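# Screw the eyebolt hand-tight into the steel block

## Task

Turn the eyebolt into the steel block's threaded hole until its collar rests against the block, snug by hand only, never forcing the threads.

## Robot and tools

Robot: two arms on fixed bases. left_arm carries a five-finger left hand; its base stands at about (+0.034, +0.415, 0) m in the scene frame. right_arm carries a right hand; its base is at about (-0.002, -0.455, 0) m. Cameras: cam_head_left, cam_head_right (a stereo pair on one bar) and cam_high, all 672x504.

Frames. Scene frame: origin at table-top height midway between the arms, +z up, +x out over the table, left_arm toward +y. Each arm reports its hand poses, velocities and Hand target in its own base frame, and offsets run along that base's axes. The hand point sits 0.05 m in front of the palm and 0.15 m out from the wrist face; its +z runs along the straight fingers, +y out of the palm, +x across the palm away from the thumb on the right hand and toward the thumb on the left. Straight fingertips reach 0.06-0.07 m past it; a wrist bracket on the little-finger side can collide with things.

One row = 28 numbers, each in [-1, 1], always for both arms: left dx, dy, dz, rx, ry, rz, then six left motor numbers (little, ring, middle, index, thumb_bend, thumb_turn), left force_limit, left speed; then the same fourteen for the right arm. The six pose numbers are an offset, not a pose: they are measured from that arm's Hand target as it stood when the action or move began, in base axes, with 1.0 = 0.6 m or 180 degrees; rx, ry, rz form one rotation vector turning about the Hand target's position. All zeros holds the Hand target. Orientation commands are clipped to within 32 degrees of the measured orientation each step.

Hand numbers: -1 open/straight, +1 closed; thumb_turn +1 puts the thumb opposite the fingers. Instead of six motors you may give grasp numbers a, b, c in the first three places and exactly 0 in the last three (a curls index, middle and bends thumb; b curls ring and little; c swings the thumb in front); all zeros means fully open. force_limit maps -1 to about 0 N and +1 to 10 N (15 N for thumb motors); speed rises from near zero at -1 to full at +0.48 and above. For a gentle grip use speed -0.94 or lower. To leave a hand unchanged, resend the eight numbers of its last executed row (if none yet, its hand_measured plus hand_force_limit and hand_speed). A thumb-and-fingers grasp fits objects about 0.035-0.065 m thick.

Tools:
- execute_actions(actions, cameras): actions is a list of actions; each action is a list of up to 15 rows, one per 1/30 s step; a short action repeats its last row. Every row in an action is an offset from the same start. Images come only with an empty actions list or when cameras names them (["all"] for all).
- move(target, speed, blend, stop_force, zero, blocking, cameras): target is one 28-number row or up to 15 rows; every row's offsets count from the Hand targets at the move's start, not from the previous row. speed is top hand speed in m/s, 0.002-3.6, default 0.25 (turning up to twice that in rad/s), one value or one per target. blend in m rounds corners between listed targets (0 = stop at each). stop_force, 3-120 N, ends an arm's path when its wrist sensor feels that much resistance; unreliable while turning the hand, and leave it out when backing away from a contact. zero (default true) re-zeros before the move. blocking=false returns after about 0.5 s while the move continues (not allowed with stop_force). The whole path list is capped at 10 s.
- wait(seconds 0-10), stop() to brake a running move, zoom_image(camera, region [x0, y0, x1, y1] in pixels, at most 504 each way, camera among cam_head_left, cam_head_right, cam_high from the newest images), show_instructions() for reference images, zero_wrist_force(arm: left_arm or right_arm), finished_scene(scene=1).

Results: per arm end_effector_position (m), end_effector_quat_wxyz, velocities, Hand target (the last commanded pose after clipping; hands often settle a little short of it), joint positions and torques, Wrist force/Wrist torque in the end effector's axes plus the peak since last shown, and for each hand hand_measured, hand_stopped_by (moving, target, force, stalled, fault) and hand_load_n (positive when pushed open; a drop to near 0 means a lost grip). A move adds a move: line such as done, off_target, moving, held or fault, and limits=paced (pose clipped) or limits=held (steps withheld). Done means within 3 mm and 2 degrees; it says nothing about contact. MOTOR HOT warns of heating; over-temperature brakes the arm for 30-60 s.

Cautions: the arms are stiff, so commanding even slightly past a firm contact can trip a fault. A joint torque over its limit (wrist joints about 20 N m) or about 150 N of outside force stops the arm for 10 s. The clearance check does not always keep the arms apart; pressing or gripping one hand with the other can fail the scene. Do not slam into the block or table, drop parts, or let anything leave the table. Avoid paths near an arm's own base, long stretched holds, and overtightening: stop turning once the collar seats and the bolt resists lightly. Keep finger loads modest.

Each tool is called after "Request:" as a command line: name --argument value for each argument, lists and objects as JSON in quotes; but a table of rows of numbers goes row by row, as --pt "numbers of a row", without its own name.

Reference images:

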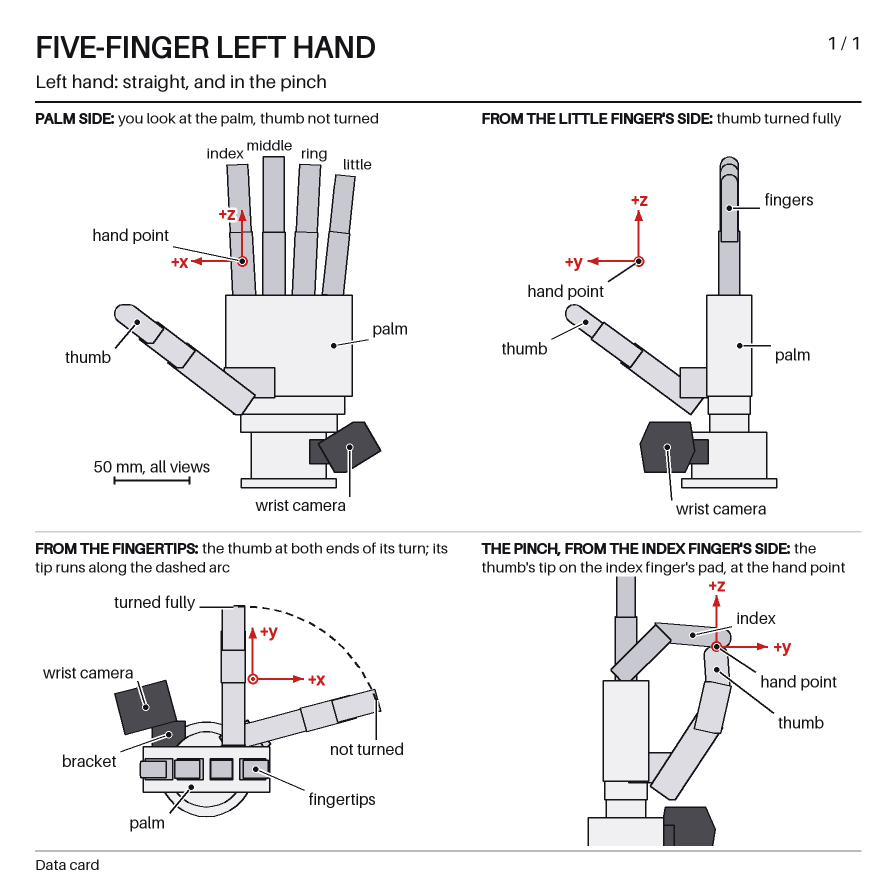

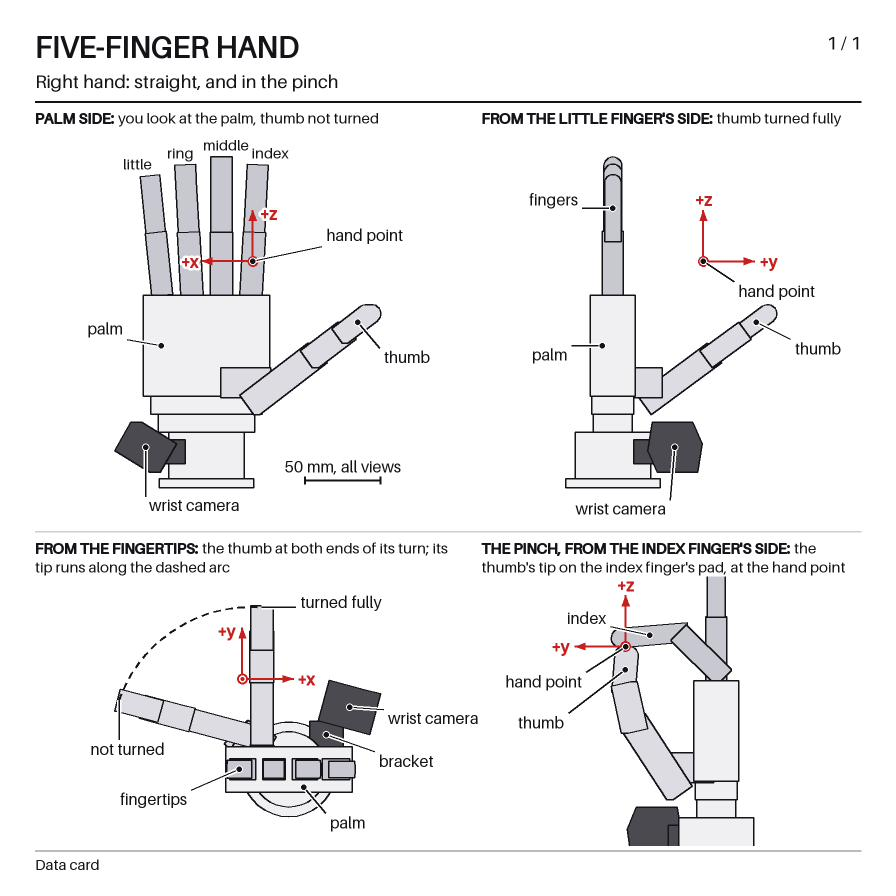

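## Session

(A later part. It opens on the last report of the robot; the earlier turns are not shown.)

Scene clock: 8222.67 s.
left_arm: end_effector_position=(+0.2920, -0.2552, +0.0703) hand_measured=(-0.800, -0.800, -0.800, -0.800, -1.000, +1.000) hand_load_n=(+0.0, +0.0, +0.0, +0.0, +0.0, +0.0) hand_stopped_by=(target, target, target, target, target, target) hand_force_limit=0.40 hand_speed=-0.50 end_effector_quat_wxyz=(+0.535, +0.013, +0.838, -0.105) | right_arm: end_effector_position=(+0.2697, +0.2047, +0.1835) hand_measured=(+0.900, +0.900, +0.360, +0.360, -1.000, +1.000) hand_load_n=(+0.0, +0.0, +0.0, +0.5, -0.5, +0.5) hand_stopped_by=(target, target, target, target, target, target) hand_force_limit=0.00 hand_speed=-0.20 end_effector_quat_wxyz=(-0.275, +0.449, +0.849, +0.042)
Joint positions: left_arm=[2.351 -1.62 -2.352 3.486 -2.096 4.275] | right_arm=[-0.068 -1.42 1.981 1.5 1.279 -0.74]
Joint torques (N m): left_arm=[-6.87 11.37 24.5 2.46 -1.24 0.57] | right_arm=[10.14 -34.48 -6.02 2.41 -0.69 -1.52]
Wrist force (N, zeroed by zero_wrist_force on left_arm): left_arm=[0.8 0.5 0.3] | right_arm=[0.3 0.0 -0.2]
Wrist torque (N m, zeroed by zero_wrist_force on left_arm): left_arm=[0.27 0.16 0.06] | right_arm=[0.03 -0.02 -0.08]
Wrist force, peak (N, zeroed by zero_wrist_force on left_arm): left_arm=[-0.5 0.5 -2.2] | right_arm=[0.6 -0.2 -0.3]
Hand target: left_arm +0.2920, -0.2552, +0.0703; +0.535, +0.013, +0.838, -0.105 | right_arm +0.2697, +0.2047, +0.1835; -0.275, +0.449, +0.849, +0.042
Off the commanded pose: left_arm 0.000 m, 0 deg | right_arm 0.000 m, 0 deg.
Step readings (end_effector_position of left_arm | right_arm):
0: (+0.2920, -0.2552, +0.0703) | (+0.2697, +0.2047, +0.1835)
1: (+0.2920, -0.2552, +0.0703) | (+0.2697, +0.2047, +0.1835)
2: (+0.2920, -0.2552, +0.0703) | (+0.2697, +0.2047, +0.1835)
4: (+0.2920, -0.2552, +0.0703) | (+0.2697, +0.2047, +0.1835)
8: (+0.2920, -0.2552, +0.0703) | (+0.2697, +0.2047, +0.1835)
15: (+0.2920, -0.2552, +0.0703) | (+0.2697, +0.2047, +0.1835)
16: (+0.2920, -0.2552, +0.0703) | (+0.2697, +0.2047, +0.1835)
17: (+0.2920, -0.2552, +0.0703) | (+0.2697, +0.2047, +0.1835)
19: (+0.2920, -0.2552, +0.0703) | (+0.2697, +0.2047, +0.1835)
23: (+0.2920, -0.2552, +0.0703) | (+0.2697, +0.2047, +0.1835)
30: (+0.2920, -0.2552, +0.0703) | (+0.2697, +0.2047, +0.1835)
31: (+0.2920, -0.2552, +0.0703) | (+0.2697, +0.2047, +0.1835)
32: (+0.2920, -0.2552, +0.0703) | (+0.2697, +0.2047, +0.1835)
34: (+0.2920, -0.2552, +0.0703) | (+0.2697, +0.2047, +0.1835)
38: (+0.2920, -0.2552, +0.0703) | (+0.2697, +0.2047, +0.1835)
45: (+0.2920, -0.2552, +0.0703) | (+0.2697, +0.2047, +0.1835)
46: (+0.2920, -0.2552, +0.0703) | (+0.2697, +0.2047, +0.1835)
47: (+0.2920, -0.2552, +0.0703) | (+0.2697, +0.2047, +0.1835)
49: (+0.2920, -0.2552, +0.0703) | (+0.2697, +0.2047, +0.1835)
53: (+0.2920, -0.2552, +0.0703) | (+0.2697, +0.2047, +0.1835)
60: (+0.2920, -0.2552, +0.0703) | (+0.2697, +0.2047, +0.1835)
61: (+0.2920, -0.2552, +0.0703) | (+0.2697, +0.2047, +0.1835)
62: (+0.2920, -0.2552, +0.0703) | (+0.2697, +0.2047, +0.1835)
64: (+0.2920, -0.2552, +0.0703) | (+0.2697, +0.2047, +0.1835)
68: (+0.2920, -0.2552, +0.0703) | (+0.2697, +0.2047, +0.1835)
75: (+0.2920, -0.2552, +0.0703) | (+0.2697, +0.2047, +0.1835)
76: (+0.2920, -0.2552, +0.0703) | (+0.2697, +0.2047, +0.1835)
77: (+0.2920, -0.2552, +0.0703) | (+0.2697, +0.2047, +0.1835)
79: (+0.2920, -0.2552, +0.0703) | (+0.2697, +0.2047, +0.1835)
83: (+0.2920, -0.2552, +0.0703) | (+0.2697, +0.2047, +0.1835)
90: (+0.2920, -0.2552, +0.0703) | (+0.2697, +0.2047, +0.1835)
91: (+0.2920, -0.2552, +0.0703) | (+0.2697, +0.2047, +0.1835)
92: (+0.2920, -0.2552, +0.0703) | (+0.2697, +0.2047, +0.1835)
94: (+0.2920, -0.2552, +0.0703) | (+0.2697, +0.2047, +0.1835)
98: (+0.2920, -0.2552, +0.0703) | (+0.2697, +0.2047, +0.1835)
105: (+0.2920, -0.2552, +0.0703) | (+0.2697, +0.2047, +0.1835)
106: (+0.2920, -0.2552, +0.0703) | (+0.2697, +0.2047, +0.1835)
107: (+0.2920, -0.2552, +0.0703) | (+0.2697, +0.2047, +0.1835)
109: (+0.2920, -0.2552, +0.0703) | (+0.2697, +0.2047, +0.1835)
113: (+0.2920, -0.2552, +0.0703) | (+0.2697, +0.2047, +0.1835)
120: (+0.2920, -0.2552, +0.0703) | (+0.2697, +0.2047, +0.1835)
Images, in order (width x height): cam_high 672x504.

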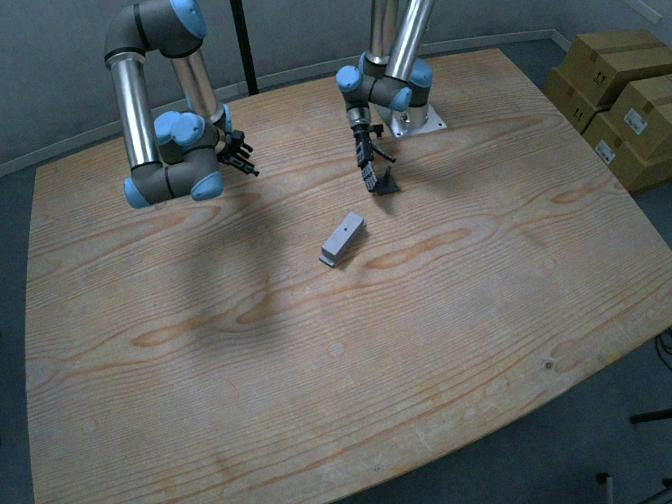

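Request:
move --target '[-0.02,-0.13,0,0,0,0,-0.8,-0.8,-0.8,-0.8,-1,1,0.4,-0.5,0,0,0,0,0,0,0.9,0.9,0.36,0.36,-1,1,0,-0.2]' --speed 0.06 --cameras '["cam_high"]'

Request:
zoom_image --camera "cam_high" --region '[360, 150, 410, 200]'

Scene clock: 8238.83 s.
left_arm: end_effector_position=(+0.2799, -0.3332, +0.0703) hand_measured=(-0.800, -0.800, -0.800, -0.800, -1.000, +1.000) hand_load_n=(+0.0, +0.0, +0.0, +0.0, +0.0, +0.5) hand_stopped_by=(target, target, target, target, target, target) hand_force_limit=0.40 hand_speed=-0.50 end_effector_quat_wxyz=(+0.535, +0.013, +0.838, -0.105) | right_arm: end_effector_position=(+0.2697, +0.2047, +0.1835) hand_measured=(+0.900, +0.900, +0.360, +0.360, -1.000, +1.000) hand_load_n=(+0.0, +0.0, +0.0, +0.0, +0.0, +0.0) hand_stopped_by=(target, target, target, target, target, target) hand_force_limit=0.00 hand_speed=-0.20 end_effector_quat_wxyz=(-0.275, +0.449, +0.849, +0.042)
Joint positions: left_arm=[2.143 -1.81 -2.134 3.382 -2.277 4.147] | right_arm=[-0.068 -1.42 1.981 1.5 1.279 -0.74]
Joint torques (N m): left_arm=[7.99 33.65 3.86 2.58 0.95 1.46] | right_arm=[10.29 -34.59 -6.21 2.37 -0.77 -1.57]
Wrist force (N, zeroed by zero_wrist_force on left_arm): left_arm=[0.8 0.4 0.3] | right_arm=[0.5 0.0 -0.3]
Wrist torque (N m, zeroed by zero_wrist_force on left_arm): left_arm=[0.24 0.19 0.09] | right_arm=[0.04 -0.05 -0.07]
Wrist force, peak (N, zeroed by zero_wrist_force on left_arm): left_arm=[1.0 1.6 1.1] | right_arm=[0.7 0.0 -0.3]
Hand target: left_arm +0.2800, -0.3332, +0.0703; +0.535, +0.013, +0.838, -0.105 | right_arm +0.2697, +0.2047, +0.1835; -0.275, +0.449, +0.849, +0.042
Off the commanded pose: left_arm 0.000 m, 0 deg | right_arm 0.000 m, 0 deg.
move: done
Images, in order (width x height): cam_high 672x504.

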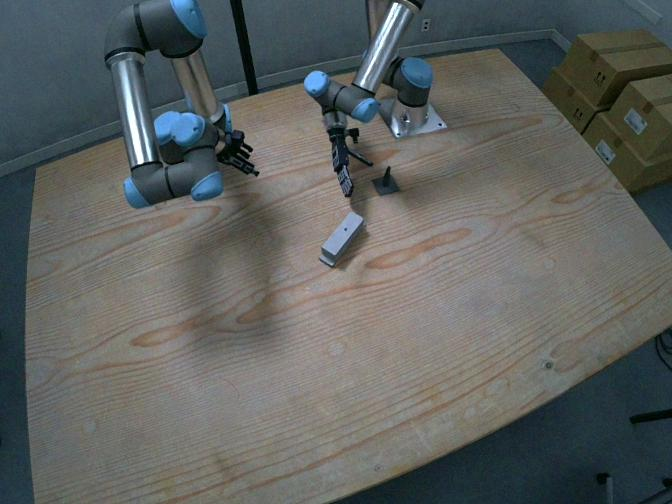

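Scaled by 10.080 from the camera's 672x504 image, which has a finer 960x720 frame.

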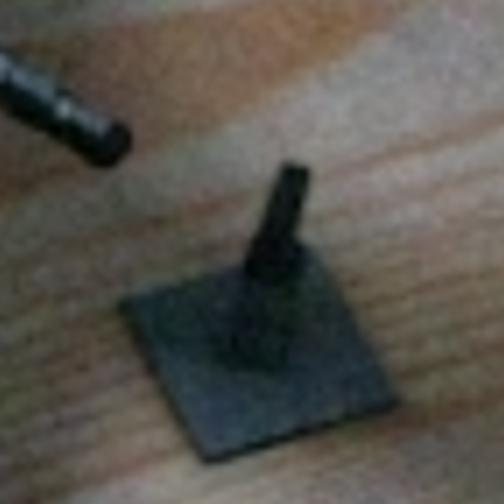

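Request:
move --pt "0.0 -0.05 0.05 0 0 0 -0.8 -0.8 -0.8 -0.8 -1 1 0.4 -0.5 0 0 0 0 0 0 0.9 0.9 0.36 0.36 -1 1 0 -0.2" --pt "0.25 -0.1117 0.2995 0 0 -0.25 -0.8 -0.8 -0.8 -0.8 -1 1 0.4 -0.5 0 0 0 0 0 0 0.9 0.9 0.36 0.36 -1 1 0 -0.2" --speed 0.2 --blend 0.02

Request:
move --target '[0,0,0.03,-0.1515,0.3542,0.3008,-0.8,-0.8,-0.15,-0.8,-1,1,0.4,-0.5,0,0,0,0,0,0,0.9,0.9,0.36,0.36,-1,1,0,-0.2]' --speed 0.3 --cameras '["cam_high", "cam_head_right"]'

Scene clock: 8300.73 s.
left_arm: end_effector_position=(+0.4299, -0.4003, +0.2500) hand_measured=(-0.800, -0.800, -0.800, -0.800, -1.000, +1.000) hand_load_n=(+0.0, +0.0, +0.0, +0.0, +0.0, +0.5) hand_stopped_by=(target, target, target, target, target, target) hand_force_limit=0.40 hand_speed=-0.50 end_effector_quat_wxyz=(+0.454, +0.333, +0.769, -0.302) end_effector_velocity=(-0.001, -0.002, +0.001) end_effector_angular_velocity=(-0.001, -0.002, -0.007) | right_arm: end_effector_position=(+0.2697, +0.2047, +0.1835) hand_measured=(+0.900, +0.900, +0.360, +0.360, -1.000, +1.000) hand_load_n=(+0.0, +0.0, +0.0, +0.5, +0.0, +0.0) hand_stopped_by=(target, target, target, target, target, target) hand_force_limit=0.00 hand_speed=-0.20 end_effector_quat_wxyz=(-0.275, +0.449, +0.849, +0.042)
Joint positions: left_arm=[2.761 -1.606 -1.822 2.931 -1.015 4.813] | right_arm=[-0.068 -1.42 1.981 1.5 1.279 -0.74]
Joint velocities: left_arm=[-0.001 0 0.001 0 0.005 0.003] | right_arm=[within noise]
Joint torques (N m): left_arm=[8.01 27.04 21.14 -0.82 1.87 1.34] | right_arm=[10.67 -34.25 -5.14 2.46 -0.76 -1.64]
Wrist force (N, zeroed by zero_wrist_force on left_arm): left_arm=[0.7 0.1 0.3] | right_arm=[0.3 0.0 -0.3]
Wrist torque (N m, zeroed by zero_wrist_force on left_arm): left_arm=[0.16 0.24 -0.01] | right_arm=[0.04 -0.01 -0.09]
Wrist force, peak (N, zeroed by zero_wrist_force on left_arm): left_arm=[2.8 -3.6 -1.8] | right_arm=[0.6 0.0 -0.4]
Hand target: left_arm +0.4300, -0.4002, +0.2500; +0.454, +0.333, +0.769, -0.302 | right_arm +0.2697, +0.2047, +0.1835; -0.275, +0.449, +0.849, +0.042
Off the commanded pose: left_arm 0.000 m, 0 deg | right_arm 0.000 m, 0 deg.
move: done

Scene clock: 8303.80 s.
left_arm: end_effector_position=(+0.4301, -0.4002, +0.2680) hand_measured=(-0.800, -0.800, -0.150, -0.800, -1.000, +1.000) hand_load_n=(+0.0, +0.0, +0.0, +0.0, +0.0, +0.0) hand_stopped_by=(target, target, target, target, target, target) hand_force_limit=0.40 hand_speed=-0.50 end_effector_quat_wxyz=(+0.141, -0.339, +0.859, -0.357) | right_arm: end_effector_position=(+0.2697, +0.2047, +0.1835) hand_measured=(+0.900, +0.900, +0.360, +0.360, -1.000, +1.000) hand_load_n=(+0.0, +0.0, +0.0, +0.0, -0.5, +0.0) hand_stopped_by=(target, target, target, target, target, target) hand_force_limit=0.00 hand_speed=-0.20 end_effector_quat_wxyz=(-0.275, +0.449, +0.849, +0.042)
Joint positions: left_arm=[2.776 -1.856 -1.327 2.346 -1.255 3.474] | right_arm=[-0.068 -1.42 1.981 1.5 1.279 -0.74]
Joint torques (N m): left_arm=[-8.38 42.98 9.18 0.71 -1.37 -1.17] | right_arm=[10.27 -34.73 -6.53 2.36 -0.73 -1.57]
Wrist force (N, zeroed by zero_wrist_force on left_arm): left_arm=[0.1 -0.1 -0.2] | right_arm=[0.5 0.0 -0.2]
Wrist torque (N m, zeroed by zero_wrist_force on left_arm): left_arm=[-0.03 0.01 -0.01] | right_arm=[0.04 -0.04 -0.08]
Wrist force, peak (N, zeroed by zero_wrist_force on left_arm): left_arm=[1.3 -0.2 -0.1] | right_arm=[0.7 -0.2 -0.4]
Hand target: left_arm +0.4300, -0.4002, +0.2680; +0.140, -0.339, +0.859, -0.357 | right_arm +0.2697, +0.2047, +0.1835; -0.275, +0.449, +0.849, +0.042
Off the commanded pose: left_arm 0.000 m, 0 deg | right_arm 0.000 m, 0 deg.
move: done
Images, in order (width x height): cam_head_right 672x504, cam_high 672x504.

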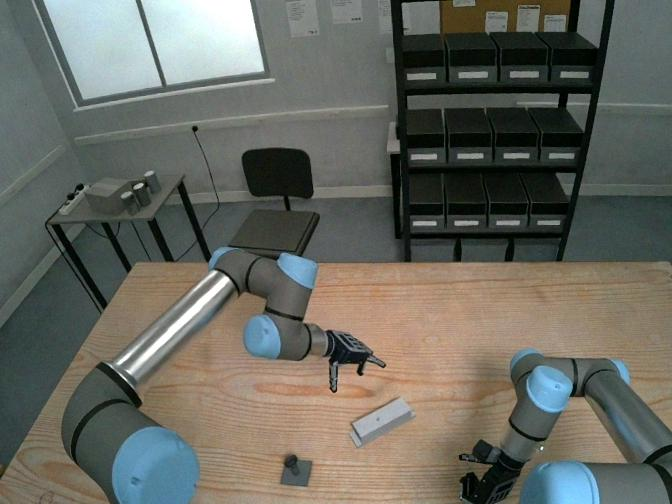

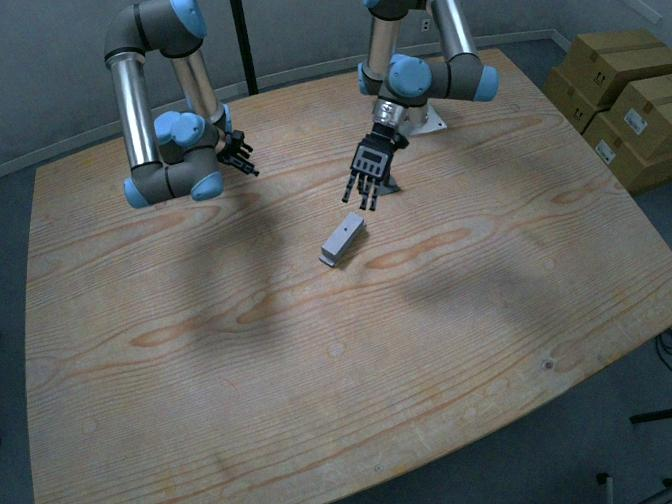

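Request:
zoom_image --camera "cam_head_right" --region '[270, 440, 320, 490]'

Request:
move --target '[-0.2275,0.2317,-0.11,0,0,0,-0.8,-0.8,-0.15,-0.8,-1,1,0.4,-0.5,0,0,0,0,0,0,0.9,0.9,0.36,0.36,-1,1,0,-0.2]' --speed 0.2 --cameras '["cam_high", "cam_head_right", "cam_head_left"]'

Request:
zoom_image --camera "cam_high" --region '[355, 130, 415, 190]'

Request:
zoom_image --camera "cam_head_right" --region '[260, 414, 350, 504]'

Scaled by 10.080 from the camera's 672x504 image, which has a finer 960x720 frame.

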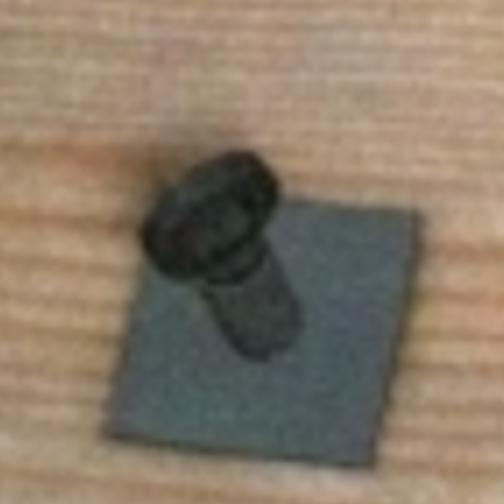

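Scene clock: 8314.17 s.
left_arm: end_effector_position=(+0.2935, -0.2613, +0.2021) hand_measured=(-0.800, -0.800, -0.150, -0.800, -1.000, +1.000) hand_load_n=(+0.0, +0.0, +0.0, +0.0, +0.0, +0.0) hand_stopped_by=(target, target, target, target, target, target) hand_force_limit=0.40 hand_speed=-0.50 end_effector_quat_wxyz=(+0.140, -0.339, +0.859, -0.357) | right_arm: end_effector_position=(+0.2697, +0.2047, +0.1835) hand_measured=(+0.900, +0.900, +0.360, +0.360, -1.000, +1.000) hand_load_n=(+0.0, +0.0, +0.0, +0.0, -0.5, +0.0) hand_stopped_by=(target, target, target, target, target, target) hand_force_limit=0.00 hand_speed=-0.20 end_effector_quat_wxyz=(-0.275, +0.449, +0.849, +0.042)
Joint positions: left_arm=[3.104 -1.41 -1.996 2.454 -1.048 3.753] | right_arm=[-0.068 -1.42 1.981 1.5 1.279 -0.74]
Joint torques (N m): left_arm=[7.89 18.94 10.93 1.47 0.09 1.47] | right_arm=[10.07 -34.45 -5.45 2.37 -0.68 -1.65]
Wrist force (N, zeroed by zero_wrist_force on left_arm): left_arm=[-0.2 -0.2 0.0] | right_arm=[0.4 -0.1 -0.2]
Wrist torque (N m, zeroed by zero_wrist_force on left_arm): left_arm=[-0.05 0.03 -0.16] | right_arm=[0.02 -0.04 -0.08]
Wrist force, peak (N, zeroed by zero_wrist_force on left_arm): left_arm=[0.6 -1.7 0.7] | right_arm=[0.7 0.0 -0.3]
Hand target: left_arm +0.2935, -0.2612, +0.2020; +0.140, -0.339, +0.859, -0.357 | right_arm +0.2697, +0.2047, +0.1835; -0.275, +0.449, +0.849, +0.042
Off the commanded pose: left_arm 0.000 m, 0 deg | right_arm 0.000 m, 0 deg.
move: done

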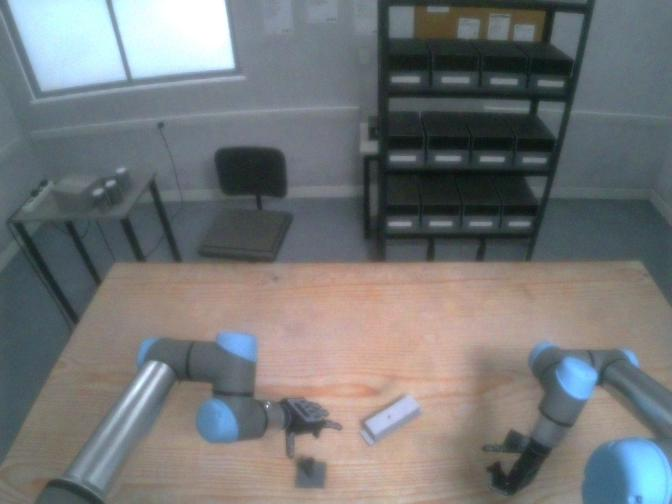

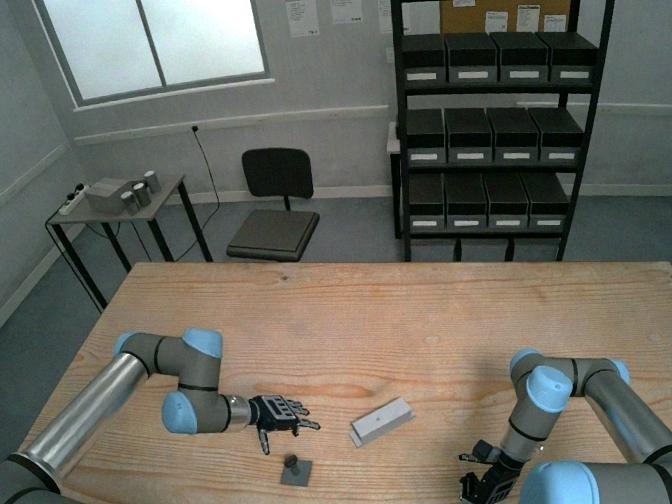

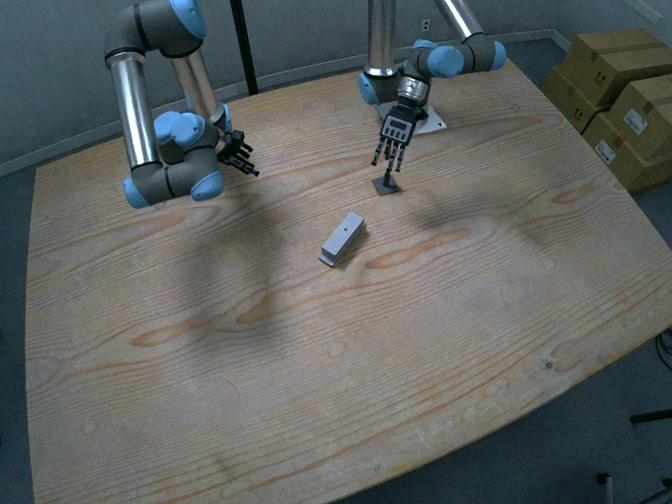

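Scaled by 8.400 from the camera's 672x504 image, which has a finer 960x720 frame.

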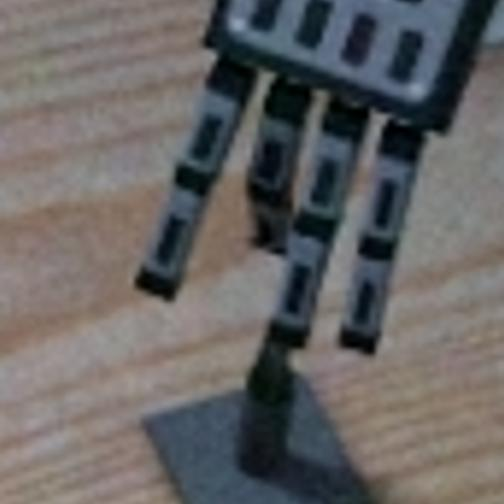

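Scaled by 5.600 from the camera's 672x504 image, which has a finer 960x720 frame.

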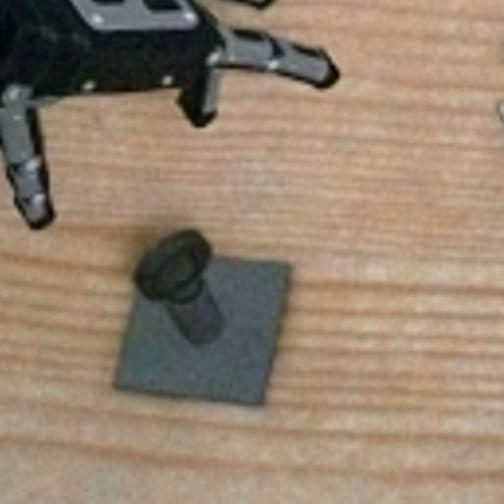

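Request:
move --target '[0,0,-0.1667,0,0,0,-0.8,-0.8,-0.15,-0.8,-1,1,0.4,-0.5,0,0,0,0,0,0,0.9,0.9,0.36,0.36,-1,1,0,-0.2]' --speed 0.08 --stop_force 6 --cameras '["cam_high", "cam_head_right"]'

Request:
zoom_image --camera "cam_high" --region '[365, 145, 415, 195]'

Request:
zoom_image --camera "cam_head_right" --region '[255, 434, 325, 504]'

Scene clock: 8334.43 s.
left_arm: end_effector_position=(+0.2935, -0.2612, +0.1020) hand_measured=(-0.800, -0.800, -0.150, -0.800, -1.000, +1.000) hand_load_n=(+0.0, +0.0, +0.0, +0.0, +0.0, +0.0) hand_stopped_by=(target, target, target, target, target, target) hand_force_limit=0.40 hand_speed=-0.50 end_effector_quat_wxyz=(+0.140, -0.339, +0.859, -0.357) | right_arm: end_effector_position=(+0.2697, +0.2047, +0.1835) hand_measured=(+0.900, +0.900, +0.360, +0.360, -1.000, +1.000) hand_load_n=(+0.0, +0.0, +0.0, +0.0, +0.0, +0.5) hand_stopped_by=(target, target, target, target, target, target) hand_force_limit=0.00 hand_speed=-0.20 end_effector_quat_wxyz=(-0.275, +0.449, +0.849, +0.042)
Joint positions: left_arm=[3.104 -1.519 -2.181 2.747 -1.048 3.753] | right_arm=[-0.068 -1.42 1.981 1.5 1.279 -0.74]
Joint torques (N m): left_arm=[-7.05 21.88 29.64 1.51 -0.97 1.3] | right_arm=[10.4 -34.69 -6.62 2.38 -0.7 -1.7]
Wrist force (N, zeroed by zero_wrist_force on left_arm): left_arm=[-0.2 0.0 -0.2] | right_arm=[0.4 -0.1 -0.3]
Wrist torque (N m, zeroed by zero_wrist_force on left_arm): left_arm=[-0.01 0.03 -0.14] | right_arm=[0.03 -0.04 -0.08]
Wrist force, peak (N, zeroed by zero_wrist_force on left_arm): left_arm=[-0.3 -1.1 -0.8] | right_arm=[0.8 -0.1 -0.2]
Hand target: left_arm +0.2935, -0.2612, +0.1020; +0.140, -0.339, +0.859, -0.357 | right_arm +0.2697, +0.2047, +0.1835; -0.275, +0.449, +0.849, +0.042
Off the commanded pose: left_arm 0.000 m, 0 deg | right_arm 0.000 m, 0 deg.
move: done
Images, in order (width x height): cam_head_right 672x504, cam_high 672x504.

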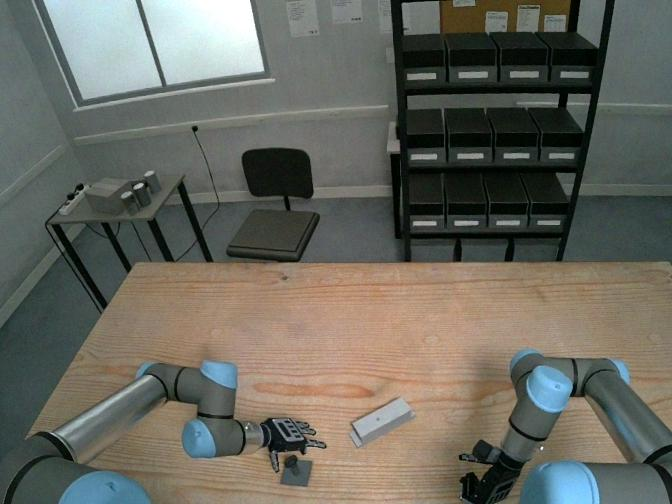

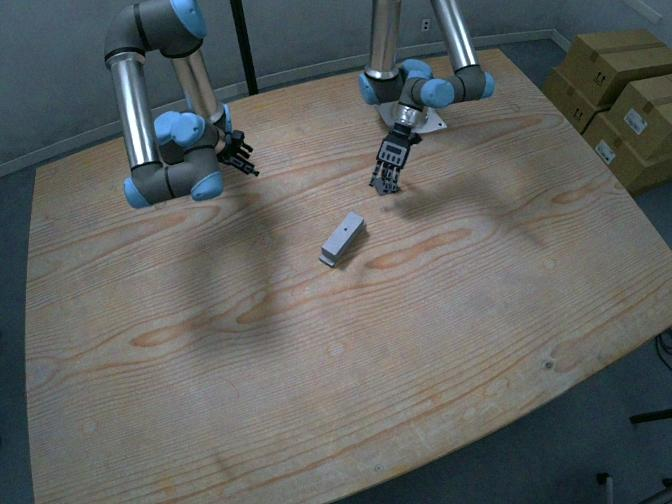

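Scaled by 10.080 from the camera's 672x504 image, which has a finer 960x720 frame.

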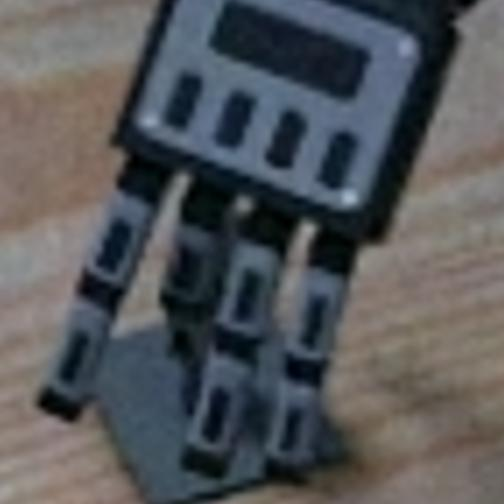

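Scaled by 7.200 from the camera's 672x504 image, which has a finer 960x720 frame.

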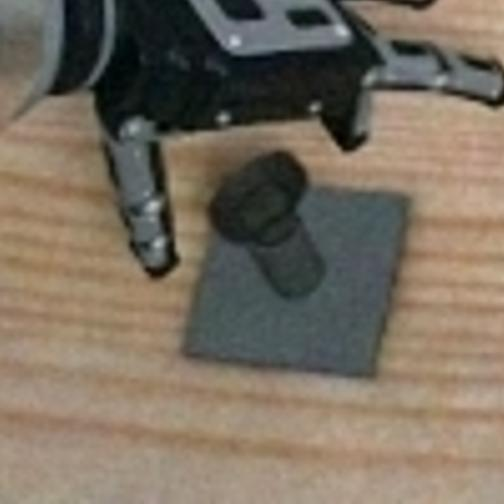

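Request:
move --target '[0,0,-0.013,0,0,0,-0.8,-0.8,-0.15,-0.8,-1,1,0.4,-0.5,0,0,0,0,0,0,0.9,0.9,0.36,0.36,-1,1,0,-0.2]' --speed 0.03 --stop_force 5

Request:
execute_actions --actions '[[[0,0,0,0,0,0,-0.8,-0.8,0.05,-0.8,-1,1,-0.9,-0.94,0,0,0,0,0,0,0.9,0.9,0.36,0.36,-1,1,0,-0.2]],[[0,0,0,0,0,0,-0.8,-0.8,0.05,-0.8,-1,1,-0.9,-0.94,0,0,0,0,0,0,0.9,0.9,0.36,0.36,-1,1,0,-0.2]],[[0,0,0,0,0,0,-0.8,-0.8,0.05,-0.8,-1,1,-0.9,-0.94,0,0,0,0,0,0,0.9,0.9,0.36,0.36,-1,1,0,-0.2]],[[0,0,0,0,0,0,-0.8,-0.8,0.05,-0.8,-1,1,-0.9,-0.94,0,0,0,0,0,0,0.9,0.9,0.36,0.36,-1,1,0,-0.2]],[[0,0,0,0,0,0,-0.8,-0.8,0.05,-0.8,-1,1,-0.9,-0.94,0,0,0,0,0,0,0.9,0.9,0.36,0.36,-1,1,0,-0.2]],[[0,0,0,0,0,0,-0.8,-0.8,0.05,-0.8,-1,1,-0.9,-0.94,0,0,0,0,0,0,0.9,0.9,0.36,0.36,-1,1,0,-0.2]]]' --cameras '["cam_head_right"]'

Request:
zoom_image --camera "cam_head_right" --region '[255, 434, 325, 504]'

Scene clock: 8377.97 s.
left_arm: end_effector_position=(+0.2935, -0.2612, +0.0942) hand_measured=(-0.800, -0.800, -0.150, -0.800, -1.000, +1.000) hand_load_n=(+0.0, +0.0, +0.0, +0.0, +0.0, +0.0) hand_stopped_by=(target, target, target, target, target, target) hand_force_limit=0.40 hand_speed=-0.50 end_effector_quat_wxyz=(+0.140, -0.339, +0.859, -0.357) | right_arm: end_effector_position=(+0.2697, +0.2047, +0.1835) hand_measured=(+0.900, +0.900, +0.360, +0.360, -1.000, +1.000) hand_load_n=(+0.0, +0.0, +0.0, +0.0, +0.0, +0.0) hand_stopped_by=(target, target, target, target, target, target) hand_force_limit=0.00 hand_speed=-0.20 end_effector_quat_wxyz=(-0.275, +0.449, +0.849, +0.042)
Joint positions: left_arm=[3.104 -1.531 -2.193 2.772 -1.048 3.753] | right_arm=[-0.068 -1.42 1.981 1.5 1.279 -0.74]
Joint torques (N m): left_arm=[-5.4 22.28 29.52 -3.7 -0.79 -1.15] | right_arm=[9.41 -34.63 -5.91 2.37 -0.8 -1.54]
Wrist force (N, zeroed by zero_wrist_force on left_arm): left_arm=[0.0 -0.1 -0.3] | right_arm=[0.6 -0.2 -0.1]
Wrist torque (N m, zeroed by zero_wrist_force on left_arm): left_arm=[0.00 0.00 -0.12] | right_arm=[0.00 -0.06 -0.08]
Wrist force, peak (N, zeroed by zero_wrist_force on left_arm): left_arm=[-0.4 -0.3 -0.4] | right_arm=[0.5 -0.2 -0.5]
Hand target: left_arm +0.2935, -0.2612, +0.0942; +0.140, -0.339, +0.859, -0.357 | right_arm +0.2697, +0.2047, +0.1835; -0.275, +0.449, +0.849, +0.042
Off the commanded pose: left_arm 0.000 m, 0 deg | right_arm 0.000 m, 0 deg.
move: done

Scene clock: 8381.17 s.
left_arm: end_effector_position=(+0.2935, -0.2612, +0.0942) hand_measured=(-0.800, -0.800, +0.030, -0.800, -1.000, +1.000) hand_load_n=(+0.0, +0.0, +0.0, +0.0, +0.0, +0.0) hand_stopped_by=(target, target, force, target, target, target) hand_force_limit=-0.90 hand_speed=-0.94 end_effector_quat_wxyz=(+0.140, -0.339, +0.859, -0.357) | right_arm: end_effector_position=(+0.2697, +0.2047, +0.1835) hand_measured=(+0.900, +0.900, +0.360, +0.360, -1.000, +1.000) hand_load_n=(+0.0, +0.0, +0.0, +0.0, +0.0, +0.5) hand_stopped_by=(target, target, target, target, target, target) hand_force_limit=0.00 hand_speed=-0.20 end_effector_quat_wxyz=(-0.275, +0.449, +0.849, +0.042)
Joint positions: left_arm=[3.104 -1.531 -2.193 2.772 -1.048 3.753] | right_arm=[-0.068 -1.42 1.981 1.5 1.279 -0.74]
Joint torques (N m): left_arm=[-5.66 21.21 28.85 -3.58 -0.8 -1.05] | right_arm=[10.11 -34.51 -6.4 2.43 -0.69 -1.56]
Wrist force (N, zeroed by zero_wrist_force on left_arm): left_arm=[0.2 -0.4 0.0] | right_arm=[0.4 0.1 -0.3]
Wrist torque (N m, zeroed by zero_wrist_force on left_arm): left_arm=[-0.03 -0.02 -0.10] | right_arm=[0.06 -0.03 -0.07]
Wrist force, peak (N, zeroed by zero_wrist_force on left_arm): left_arm=[-0.3 -0.6 -0.3] | right_arm=[0.7 -0.2 -0.5]
Hand target: left_arm +0.2935, -0.2612, +0.0942; +0.140, -0.339, +0.859, -0.357 | right_arm +0.2697, +0.2047, +0.1835; -0.275, +0.449, +0.849, +0.042
Off the commanded pose: left_arm 0.000 m, 0 deg | right_arm 0.000 m, 0 deg.
Step readings (end_effector_position of left_arm | right_arm):
0: (+0.2935, -0.2612, +0.0942) | (+0.2697, +0.2047, +0.1835)
1: (+0.2935, -0.2612, +0.0942) | (+0.2697, +0.2047, +0.1835)
2: (+0.2935, -0.2612, +0.0942) | (+0.2697, +0.2047, +0.1835)
4: (+0.2935, -0.2612, +0.0942) | (+0.2697, +0.2047, +0.1835)
8: (+0.2935, -0.2612, +0.0942) | (+0.2697, +0.2047, +0.1835)
15: (+0.2935, -0.2612, +0.0942) | (+0.2697, +0.2047, +0.1835)
16: (+0.2935, -0.2612, +0.0942) | (+0.2697, +0.2047, +0.1835)
17: (+0.2935, -0.2612, +0.0942) | (+0.2697, +0.2047, +0.1835)
19: (+0.2935, -0.2612, +0.0942) | (+0.2697, +0.2047, +0.1835)
23: (+0.2935, -0.2612, +0.0942) | (+0.2697, +0.2047, +0.1835)
30: (+0.2935, -0.2612, +0.0942) | (+0.2697, +0.2047, +0.1835)
31: (+0.2935, -0.2612, +0.0942) | (+0.2697, +0.2047, +0.1835)
32: (+0.2935, -0.2612, +0.0942) | (+0.2697, +0.2047, +0.1835)
34: (+0.2935, -0.2612, +0.0942) | (+0.2697, +0.2047, +0.1835)
38: (+0.2935, -0.2612, +0.0942) | (+0.2697, +0.2047, +0.1835)
45: (+0.2935, -0.2612, +0.0942) | (+0.2697, +0.2047, +0.1835)
46: (+0.2935, -0.2612, +0.0942) | (+0.2697, +0.2047, +0.1835)
47: (+0.2935, -0.2612, +0.0942) | (+0.2697, +0.2047, +0.1835)
49: (+0.2935, -0.2612, +0.0942) | (+0.2697, +0.2047, +0.1835)
53: (+0.2935, -0.2612, +0.0942) | (+0.2697, +0.2047, +0.1835)
60: (+0.2935, -0.2612, +0.0942) | (+0.2697, +0.2047, +0.1835)
61: (+0.2935, -0.2612, +0.0942) | (+0.2697, +0.2047, +0.1835)
62: (+0.2935, -0.2612, +0.0942) | (+0.2697, +0.2047, +0.1835)
64: (+0.2935, -0.2612, +0.0942) | (+0.2697, +0.2047, +0.1835)
68: (+0.2935, -0.2612, +0.0942) | (+0.2697, +0.2047, +0.1835)
75: (+0.2935, -0.2612, +0.0942) | (+0.2697, +0.2047, +0.1835)
76: (+0.2935, -0.2612, +0.0942) | (+0.2697, +0.2047, +0.1835)
77: (+0.2935, -0.2612, +0.0942) | (+0.2697, +0.2047, +0.1835)
79: (+0.2935, -0.2612, +0.0942) | (+0.2697, +0.2047, +0.1835)
83: (+0.2935, -0.2612, +0.0942) | (+0.2697, +0.2047, +0.1835)
90: (+0.2935, -0.2612, +0.0942) | (+0.2697, +0.2047, +0.1835)
Images, in order (width x height): cam_head_right 672x504.

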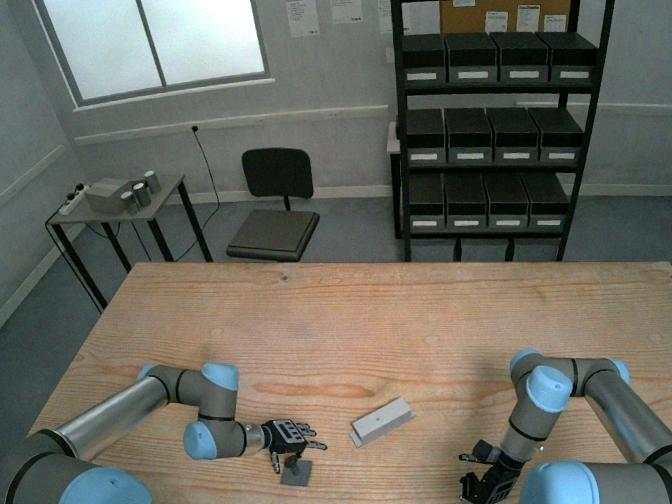

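Scaled by 7.200 from the camera's 672x504 image, which has a finer 960x720 frame.

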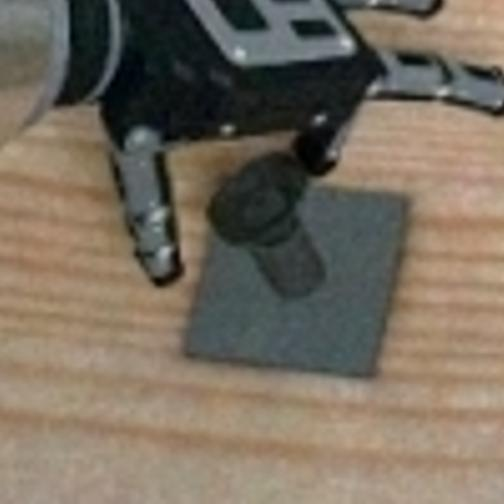

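Request:
execute_actions --actions '[[[0,0,0,0,0,0,-0.8,-0.8,0.05,-0.8,0.001,1,-0.85,-0.93,0,0,0,0,0,0,0.9,0.9,0.36,0.36,-1,1,0,-0.2]],[[0,0,0,0,0,0,-0.8,-0.8,0.05,-0.8,0.001,1,-0.85,-0.93,0,0,0,0,0,0,0.9,0.9,0.36,0.36,-1,1,0,-0.2]],[[0,0,0,0,0,0,-0.8,-0.8,0.05,-0.8,0.001,1,-0.85,-0.93,0,0,0,0,0,0,0.9,0.9,0.36,0.36,-1,1,0,-0.2]],[[0,0,0,0,0,0,-0.8,-0.8,0.05,-0.8,0.001,1,-0.85,-0.93,0,0,0,0,0,0,0.9,0.9,0.36,0.36,-1,1,0,-0.2]],[[0,0,0,0,0,0,-0.8,-0.8,0.05,-0.8,0.001,1,-0.85,-0.93,0,0,0,0,0,0,0.9,0.9,0.36,0.36,-1,1,0,-0.2]],[[0,0,0,0,0,0,-0.8,-0.8,0.05,-0.8,0.001,1,-0.85,-0.93,0,0,0,0,0,0,0.9,0.9,0.36,0.36,-1,1,0,-0.2]],[[0,0,0,0,0,0,-0.8,-0.8,0.05,-0.8,0.001,1,-0.85,-0.93,0,0,0,0,0,0,0.9,0.9,0.36,0.36,-1,1,0,-0.2]]]'

Request:
execute_actions --actions '[[[0,0,0,0,0,0,-0.8,-0.8,0.3,-0.8,0.05,1,-0.3,-0.94,0,0,0,0,0,0,0.9,0.9,0.36,0.36,-1,1,0,-0.2]],[[0,0,0,0,0,0,-0.8,-0.8,0.3,-0.8,0.05,1,-0.3,-0.94,0,0,0,0,0,0,0.9,0.9,0.36,0.36,-1,1,0,-0.2]],[[0,0,0,0,0,0,-0.8,-0.8,0.3,-0.8,0.05,1,-0.3,-0.94,0,0,0,0,0,0,0.9,0.9,0.36,0.36,-1,1,0,-0.2]],[[0,0,0,0,0,0,-0.8,-0.8,0.3,-0.8,0.05,1,-0.3,-0.94,0,0,0,0,0,0,0.9,0.9,0.36,0.36,-1,1,0,-0.2]]]' --cameras '["cam_head_right", "cam_high"]'

Request:
zoom_image --camera "cam_head_right" --region '[255, 434, 325, 504]'

Request:
zoom_image --camera "cam_high" --region '[370, 150, 410, 190]'

Scene clock: 8406.80 s.
left_arm: end_effector_position=(+0.2935, -0.2612, +0.0942) hand_measured=(-0.800, -0.800, +0.030, -0.800, -0.642, +1.000) hand_load_n=(-0.5, +0.0, +1.5, +0.0, +1.0, +0.5) hand_stopped_by=(target, target, force, target, force, target) hand_force_limit=-0.85 hand_speed=-0.93 end_effector_quat_wxyz=(+0.140, -0.339, +0.859, -0.357) | right_arm: end_effector_position=(+0.2697, +0.2047, +0.1835) hand_measured=(+0.900, +0.900, +0.360, +0.360, -1.000, +1.000) hand_load_n=(+0.0, +0.0, +0.0, +0.0, +0.0, +0.0) hand_stopped_by=(target, target, target, target, target, target) hand_force_limit=0.00 hand_speed=-0.20 end_effector_quat_wxyz=(-0.275, +0.449, +0.849, +0.042)
Joint positions: left_arm=[3.104 -1.531 -2.193 2.772 -1.048 3.753] | right_arm=[-0.068 -1.42 1.981 1.5 1.279 -0.74]
Joint torques (N m): left_arm=[-6.17 17.7 25.65 -3.36 -0.58 -1.21] | right_arm=[10.26 -34.74 -5.73 2.23 -0.76 -1.63]
Wrist force (N, zeroed by zero_wrist_force on left_arm): left_arm=[0.1 -0.1 0.1] | right_arm=[0.5 -0.1 -0.4]
Wrist torque (N m, zeroed by zero_wrist_force on left_arm): left_arm=[-0.03 0.03 -0.14] | right_arm=[0.03 -0.04 -0.08]
Wrist force, peak (N, zeroed by zero_wrist_force on left_arm): left_arm=[-0.1 -0.7 0.0] | right_arm=[0.7 0.0 -0.5]
Hand target: left_arm +0.2935, -0.2612, +0.0942; +0.140, -0.339, +0.859, -0.357 | right_arm +0.2697, +0.2047, +0.1835; -0.275, +0.449, +0.849, +0.042
Off the commanded pose: left_arm 0.000 m, 0 deg | right_arm 0.000 m, 0 deg.
Step readings (end_effector_position of left_arm | right_arm):
0: (+0.2935, -0.2612, +0.0942) | (+0.2697, +0.2047, +0.1835)
1: (+0.2935, -0.2612, +0.0942) | (+0.2697, +0.2047, +0.1835)
2: (+0.2935, -0.2612, +0.0942) | (+0.2697, +0.2047, +0.1835)
4: (+0.2935, -0.2612, +0.0942) | (+0.2697, +0.2047, +0.1835)
8: (+0.2935, -0.2612, +0.0942) | (+0.2697, +0.2047, +0.1835)
15: (+0.2935, -0.2612, +0.0942) | (+0.2697, +0.2047, +0.1835)
16: (+0.2935, -0.2612, +0.0942) | (+0.2697, +0.2047, +0.1835)
17: (+0.2935, -0.2612, +0.0942) | (+0.2697, +0.2047, +0.1835)
19: (+0.2935, -0.2612, +0.0942) | (+0.2697, +0.2047, +0.1835)
23: (+0.2935, -0.2612, +0.0942) | (+0.2697, +0.2047, +0.1835)
30: (+0.2935, -0.2612, +0.0942) | (+0.2697, +0.2047, +0.1835)
31: (+0.2935, -0.2612, +0.0942) | (+0.2697, +0.2047, +0.1835)
32: (+0.2935, -0.2612, +0.0942) | (+0.2697, +0.2047, +0.1835)
34: (+0.2935, -0.2612, +0.0942) | (+0.2697, +0.2047, +0.1835)
38: (+0.2935, -0.2612, +0.0942) | (+0.2697, +0.2047, +0.1835)
45: (+0.2935, -0.2612, +0.0942) | (+0.2697, +0.2047, +0.1835)
46: (+0.2935, -0.2612, +0.0942) | (+0.2697, +0.2047, +0.1835)
47: (+0.2935, -0.2612, +0.0942) | (+0.2697, +0.2047, +0.1835)
49: (+0.2935, -0.2612, +0.0942) | (+0.2697, +0.2047, +0.1835)
53: (+0.2935, -0.2612, +0.0942) | (+0.2697, +0.2047, +0.1835)
60: (+0.2935, -0.2612, +0.0942) | (+0.2697, +0.2047, +0.1835)
61: (+0.2935, -0.2612, +0.0942) | (+0.2697, +0.2047, +0.1835)
62: (+0.2935, -0.2612, +0.0942) | (+0.2697, +0.2047, +0.1835)
64: (+0.2935, -0.2612, +0.0942) | (+0.2697, +0.2047, +0.1835)
68: (+0.2935, -0.2612, +0.0942) | (+0.2697, +0.2047, +0.1835)
75: (+0.2935, -0.2612, +0.0942) | (+0.2697, +0.2047, +0.1835)
76: (+0.2935, -0.2612, +0.0942) | (+0.2697, +0.2047, +0.1835)
77: (+0.2935, -0.2612, +0.0942) | (+0.2697, +0.2047, +0.1835)
79: (+0.2935, -0.2612, +0.0942) | (+0.2697, +0.2047, +0.1835)
83: (+0.2935, -0.2612, +0.0942) | (+0.2697, +0.2047, +0.1835)
90: (+0.2935, -0.2612, +0.0942) | (+0.2697, +0.2047, +0.1835)
91: (+0.2935, -0.2612, +0.0942) | (+0.2697, +0.2047, +0.1835)
92: (+0.2935, -0.2612, +0.0942) | (+0.2697, +0.2047, +0.1835)
94: (+0.2935, -0.2612, +0.0942) | (+0.2697, +0.2047, +0.1835)
98: (+0.2935, -0.2612, +0.0942) | (+0.2697, +0.2047, +0.1835)
105: (+0.2935, -0.2612, +0.0942) | (+0.2697, +0.2047, +0.1835)

Scene clock: 8409.00 s.
left_arm: end_effector_position=(+0.2935, -0.2612, +0.0942) hand_measured=(-0.800, -0.800, +0.040, -0.800, -0.636, +1.000) hand_load_n=(+0.0, +0.0, +5.5, +0.0, +5.0, +0.5) hand_stopped_by=(target, target, force, target, force, target) hand_force_limit=-0.30 hand_speed=-0.94 end_effector_quat_wxyz=(+0.140, -0.339, +0.859, -0.357) | right_arm: end_effector_position=(+0.2697, +0.2047, +0.1835) hand_measured=(+0.900, +0.900, +0.360, +0.360, -1.000, +1.000) hand_load_n=(+0.0, +0.0, +0.0, +0.0, +0.0, +0.5) hand_stopped_by=(target, target, target, target, target, target) hand_force_limit=0.00 hand_speed=-0.20 end_effector_quat_wxyz=(-0.275, +0.449, +0.849, +0.042)
Joint positions: left_arm=[3.104 -1.531 -2.193 2.772 -1.048 3.753] | right_arm=[-0.068 -1.42 1.981 1.5 1.279 -0.74]
Joint torques (N m): left_arm=[-5.65 16.34 24.02 -2.99 -0.36 -1.13] | right_arm=[10.31 -34.96 -5.97 2.34 -0.6 -1.63]
Wrist force (N, zeroed by zero_wrist_force on left_arm): left_arm=[-0.1 0.2 0.1] | right_arm=[0.4 0.0 -0.2]
Wrist torque (N m, zeroed by zero_wrist_force on left_arm): left_arm=[0.00 0.03 -0.13] | right_arm=[0.03 -0.04 -0.08]
Wrist force, peak (N, zeroed by zero_wrist_force on left_arm): left_arm=[-0.1 0.6 0.1] | right_arm=[0.8 0.1 -0.2]
Hand target: left_arm +0.2935, -0.2612, +0.0942; +0.140, -0.339, +0.859, -0.357 | right_arm +0.2697, +0.2047, +0.1835; -0.275, +0.449, +0.849, +0.042
Off the commanded pose: left_arm 0.000 m, 0 deg | right_arm 0.000 m, 0 deg.
Step readings (end_effector_position of left_arm | right_arm):
0: (+0.2935, -0.2612, +0.0942) | (+0.2697, +0.2047, +0.1835)
1: (+0.2935, -0.2612, +0.0942) | (+0.2697, +0.2047, +0.1835)
2: (+0.2935, -0.2612, +0.0942) | (+0.2697, +0.2047, +0.1835)
4: (+0.2935, -0.2612, +0.0942) | (+0.2697, +0.2047, +0.1835)
8: (+0.2935, -0.2612, +0.0942) | (+0.2697, +0.2047, +0.1835)
15: (+0.2935, -0.2612, +0.0942) | (+0.2697, +0.2047, +0.1835)
16: (+0.2935, -0.2612, +0.0942) | (+0.2697, +0.2047, +0.1835)
17: (+0.2935, -0.2612, +0.0942) | (+0.2697, +0.2047, +0.1835)
19: (+0.2935, -0.2612, +0.0942) | (+0.2697, +0.2047, +0.1835)
23: (+0.2935, -0.2612, +0.0942) | (+0.2697, +0.2047, +0.1835)
30: (+0.2935, -0.2612, +0.0942) | (+0.2697, +0.2047, +0.1835)
31: (+0.2935, -0.2612, +0.0942) | (+0.2697, +0.2047, +0.1835)
32: (+0.2935, -0.2612, +0.0942) | (+0.2697, +0.2047, +0.1835)
34: (+0.2935, -0.2612, +0.0942) | (+0.2697, +0.2047, +0.1835)
38: (+0.2935, -0.2612, +0.0942) | (+0.2697, +0.2047, +0.1835)
45: (+0.2935, -0.2612, +0.0942) | (+0.2697, +0.2047, +0.1835)
46: (+0.2935, -0.2612, +0.0942) | (+0.2697, +0.2047, +0.1835)
47: (+0.2935, -0.2612, +0.0942) | (+0.2697, +0.2047, +0.1835)
49: (+0.2935, -0.2612, +0.0942) | (+0.2697, +0.2047, +0.1835)
53: (+0.2935, -0.2612, +0.0942) | (+0.2697, +0.2047, +0.1835)
60: (+0.2935, -0.2612, +0.0942) | (+0.2697, +0.2047, +0.1835)
Images, in order (width x height): cam_head_right 672x504, cam_high 672x504.

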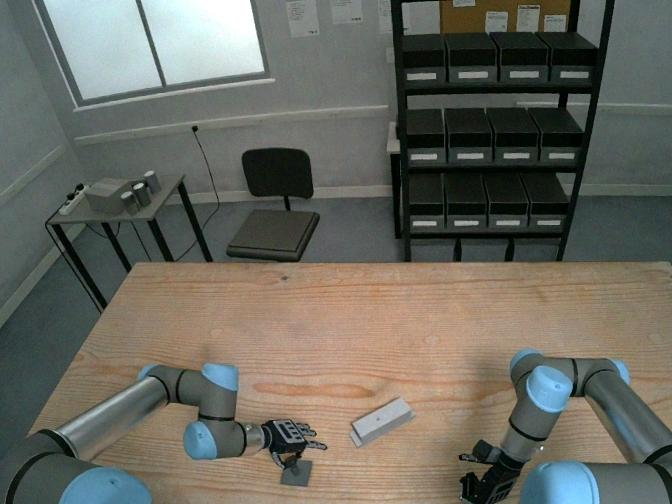

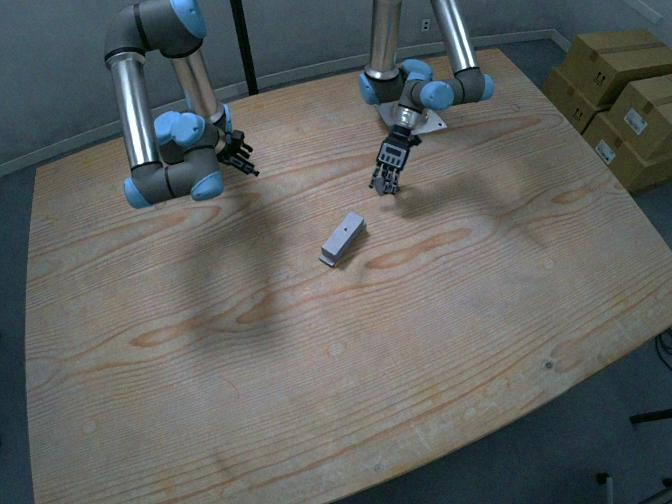

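Scaled by 7.200 from the camera's 672x504 image, which has a finer 960x720 frame.

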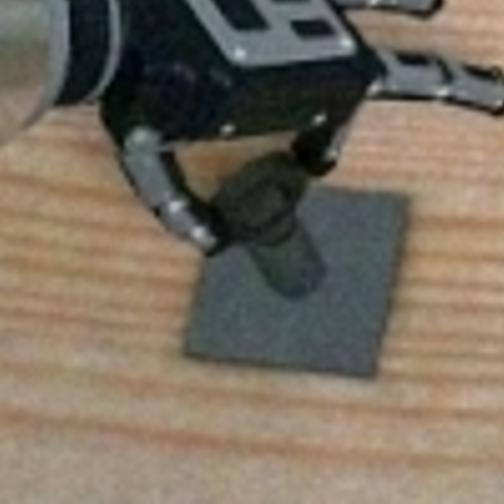

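Scaled by 12.600 from the camera's 672x504 image, which has a finer 960x720 frame.

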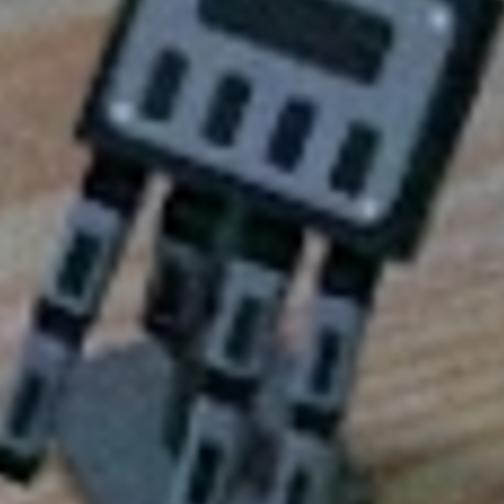

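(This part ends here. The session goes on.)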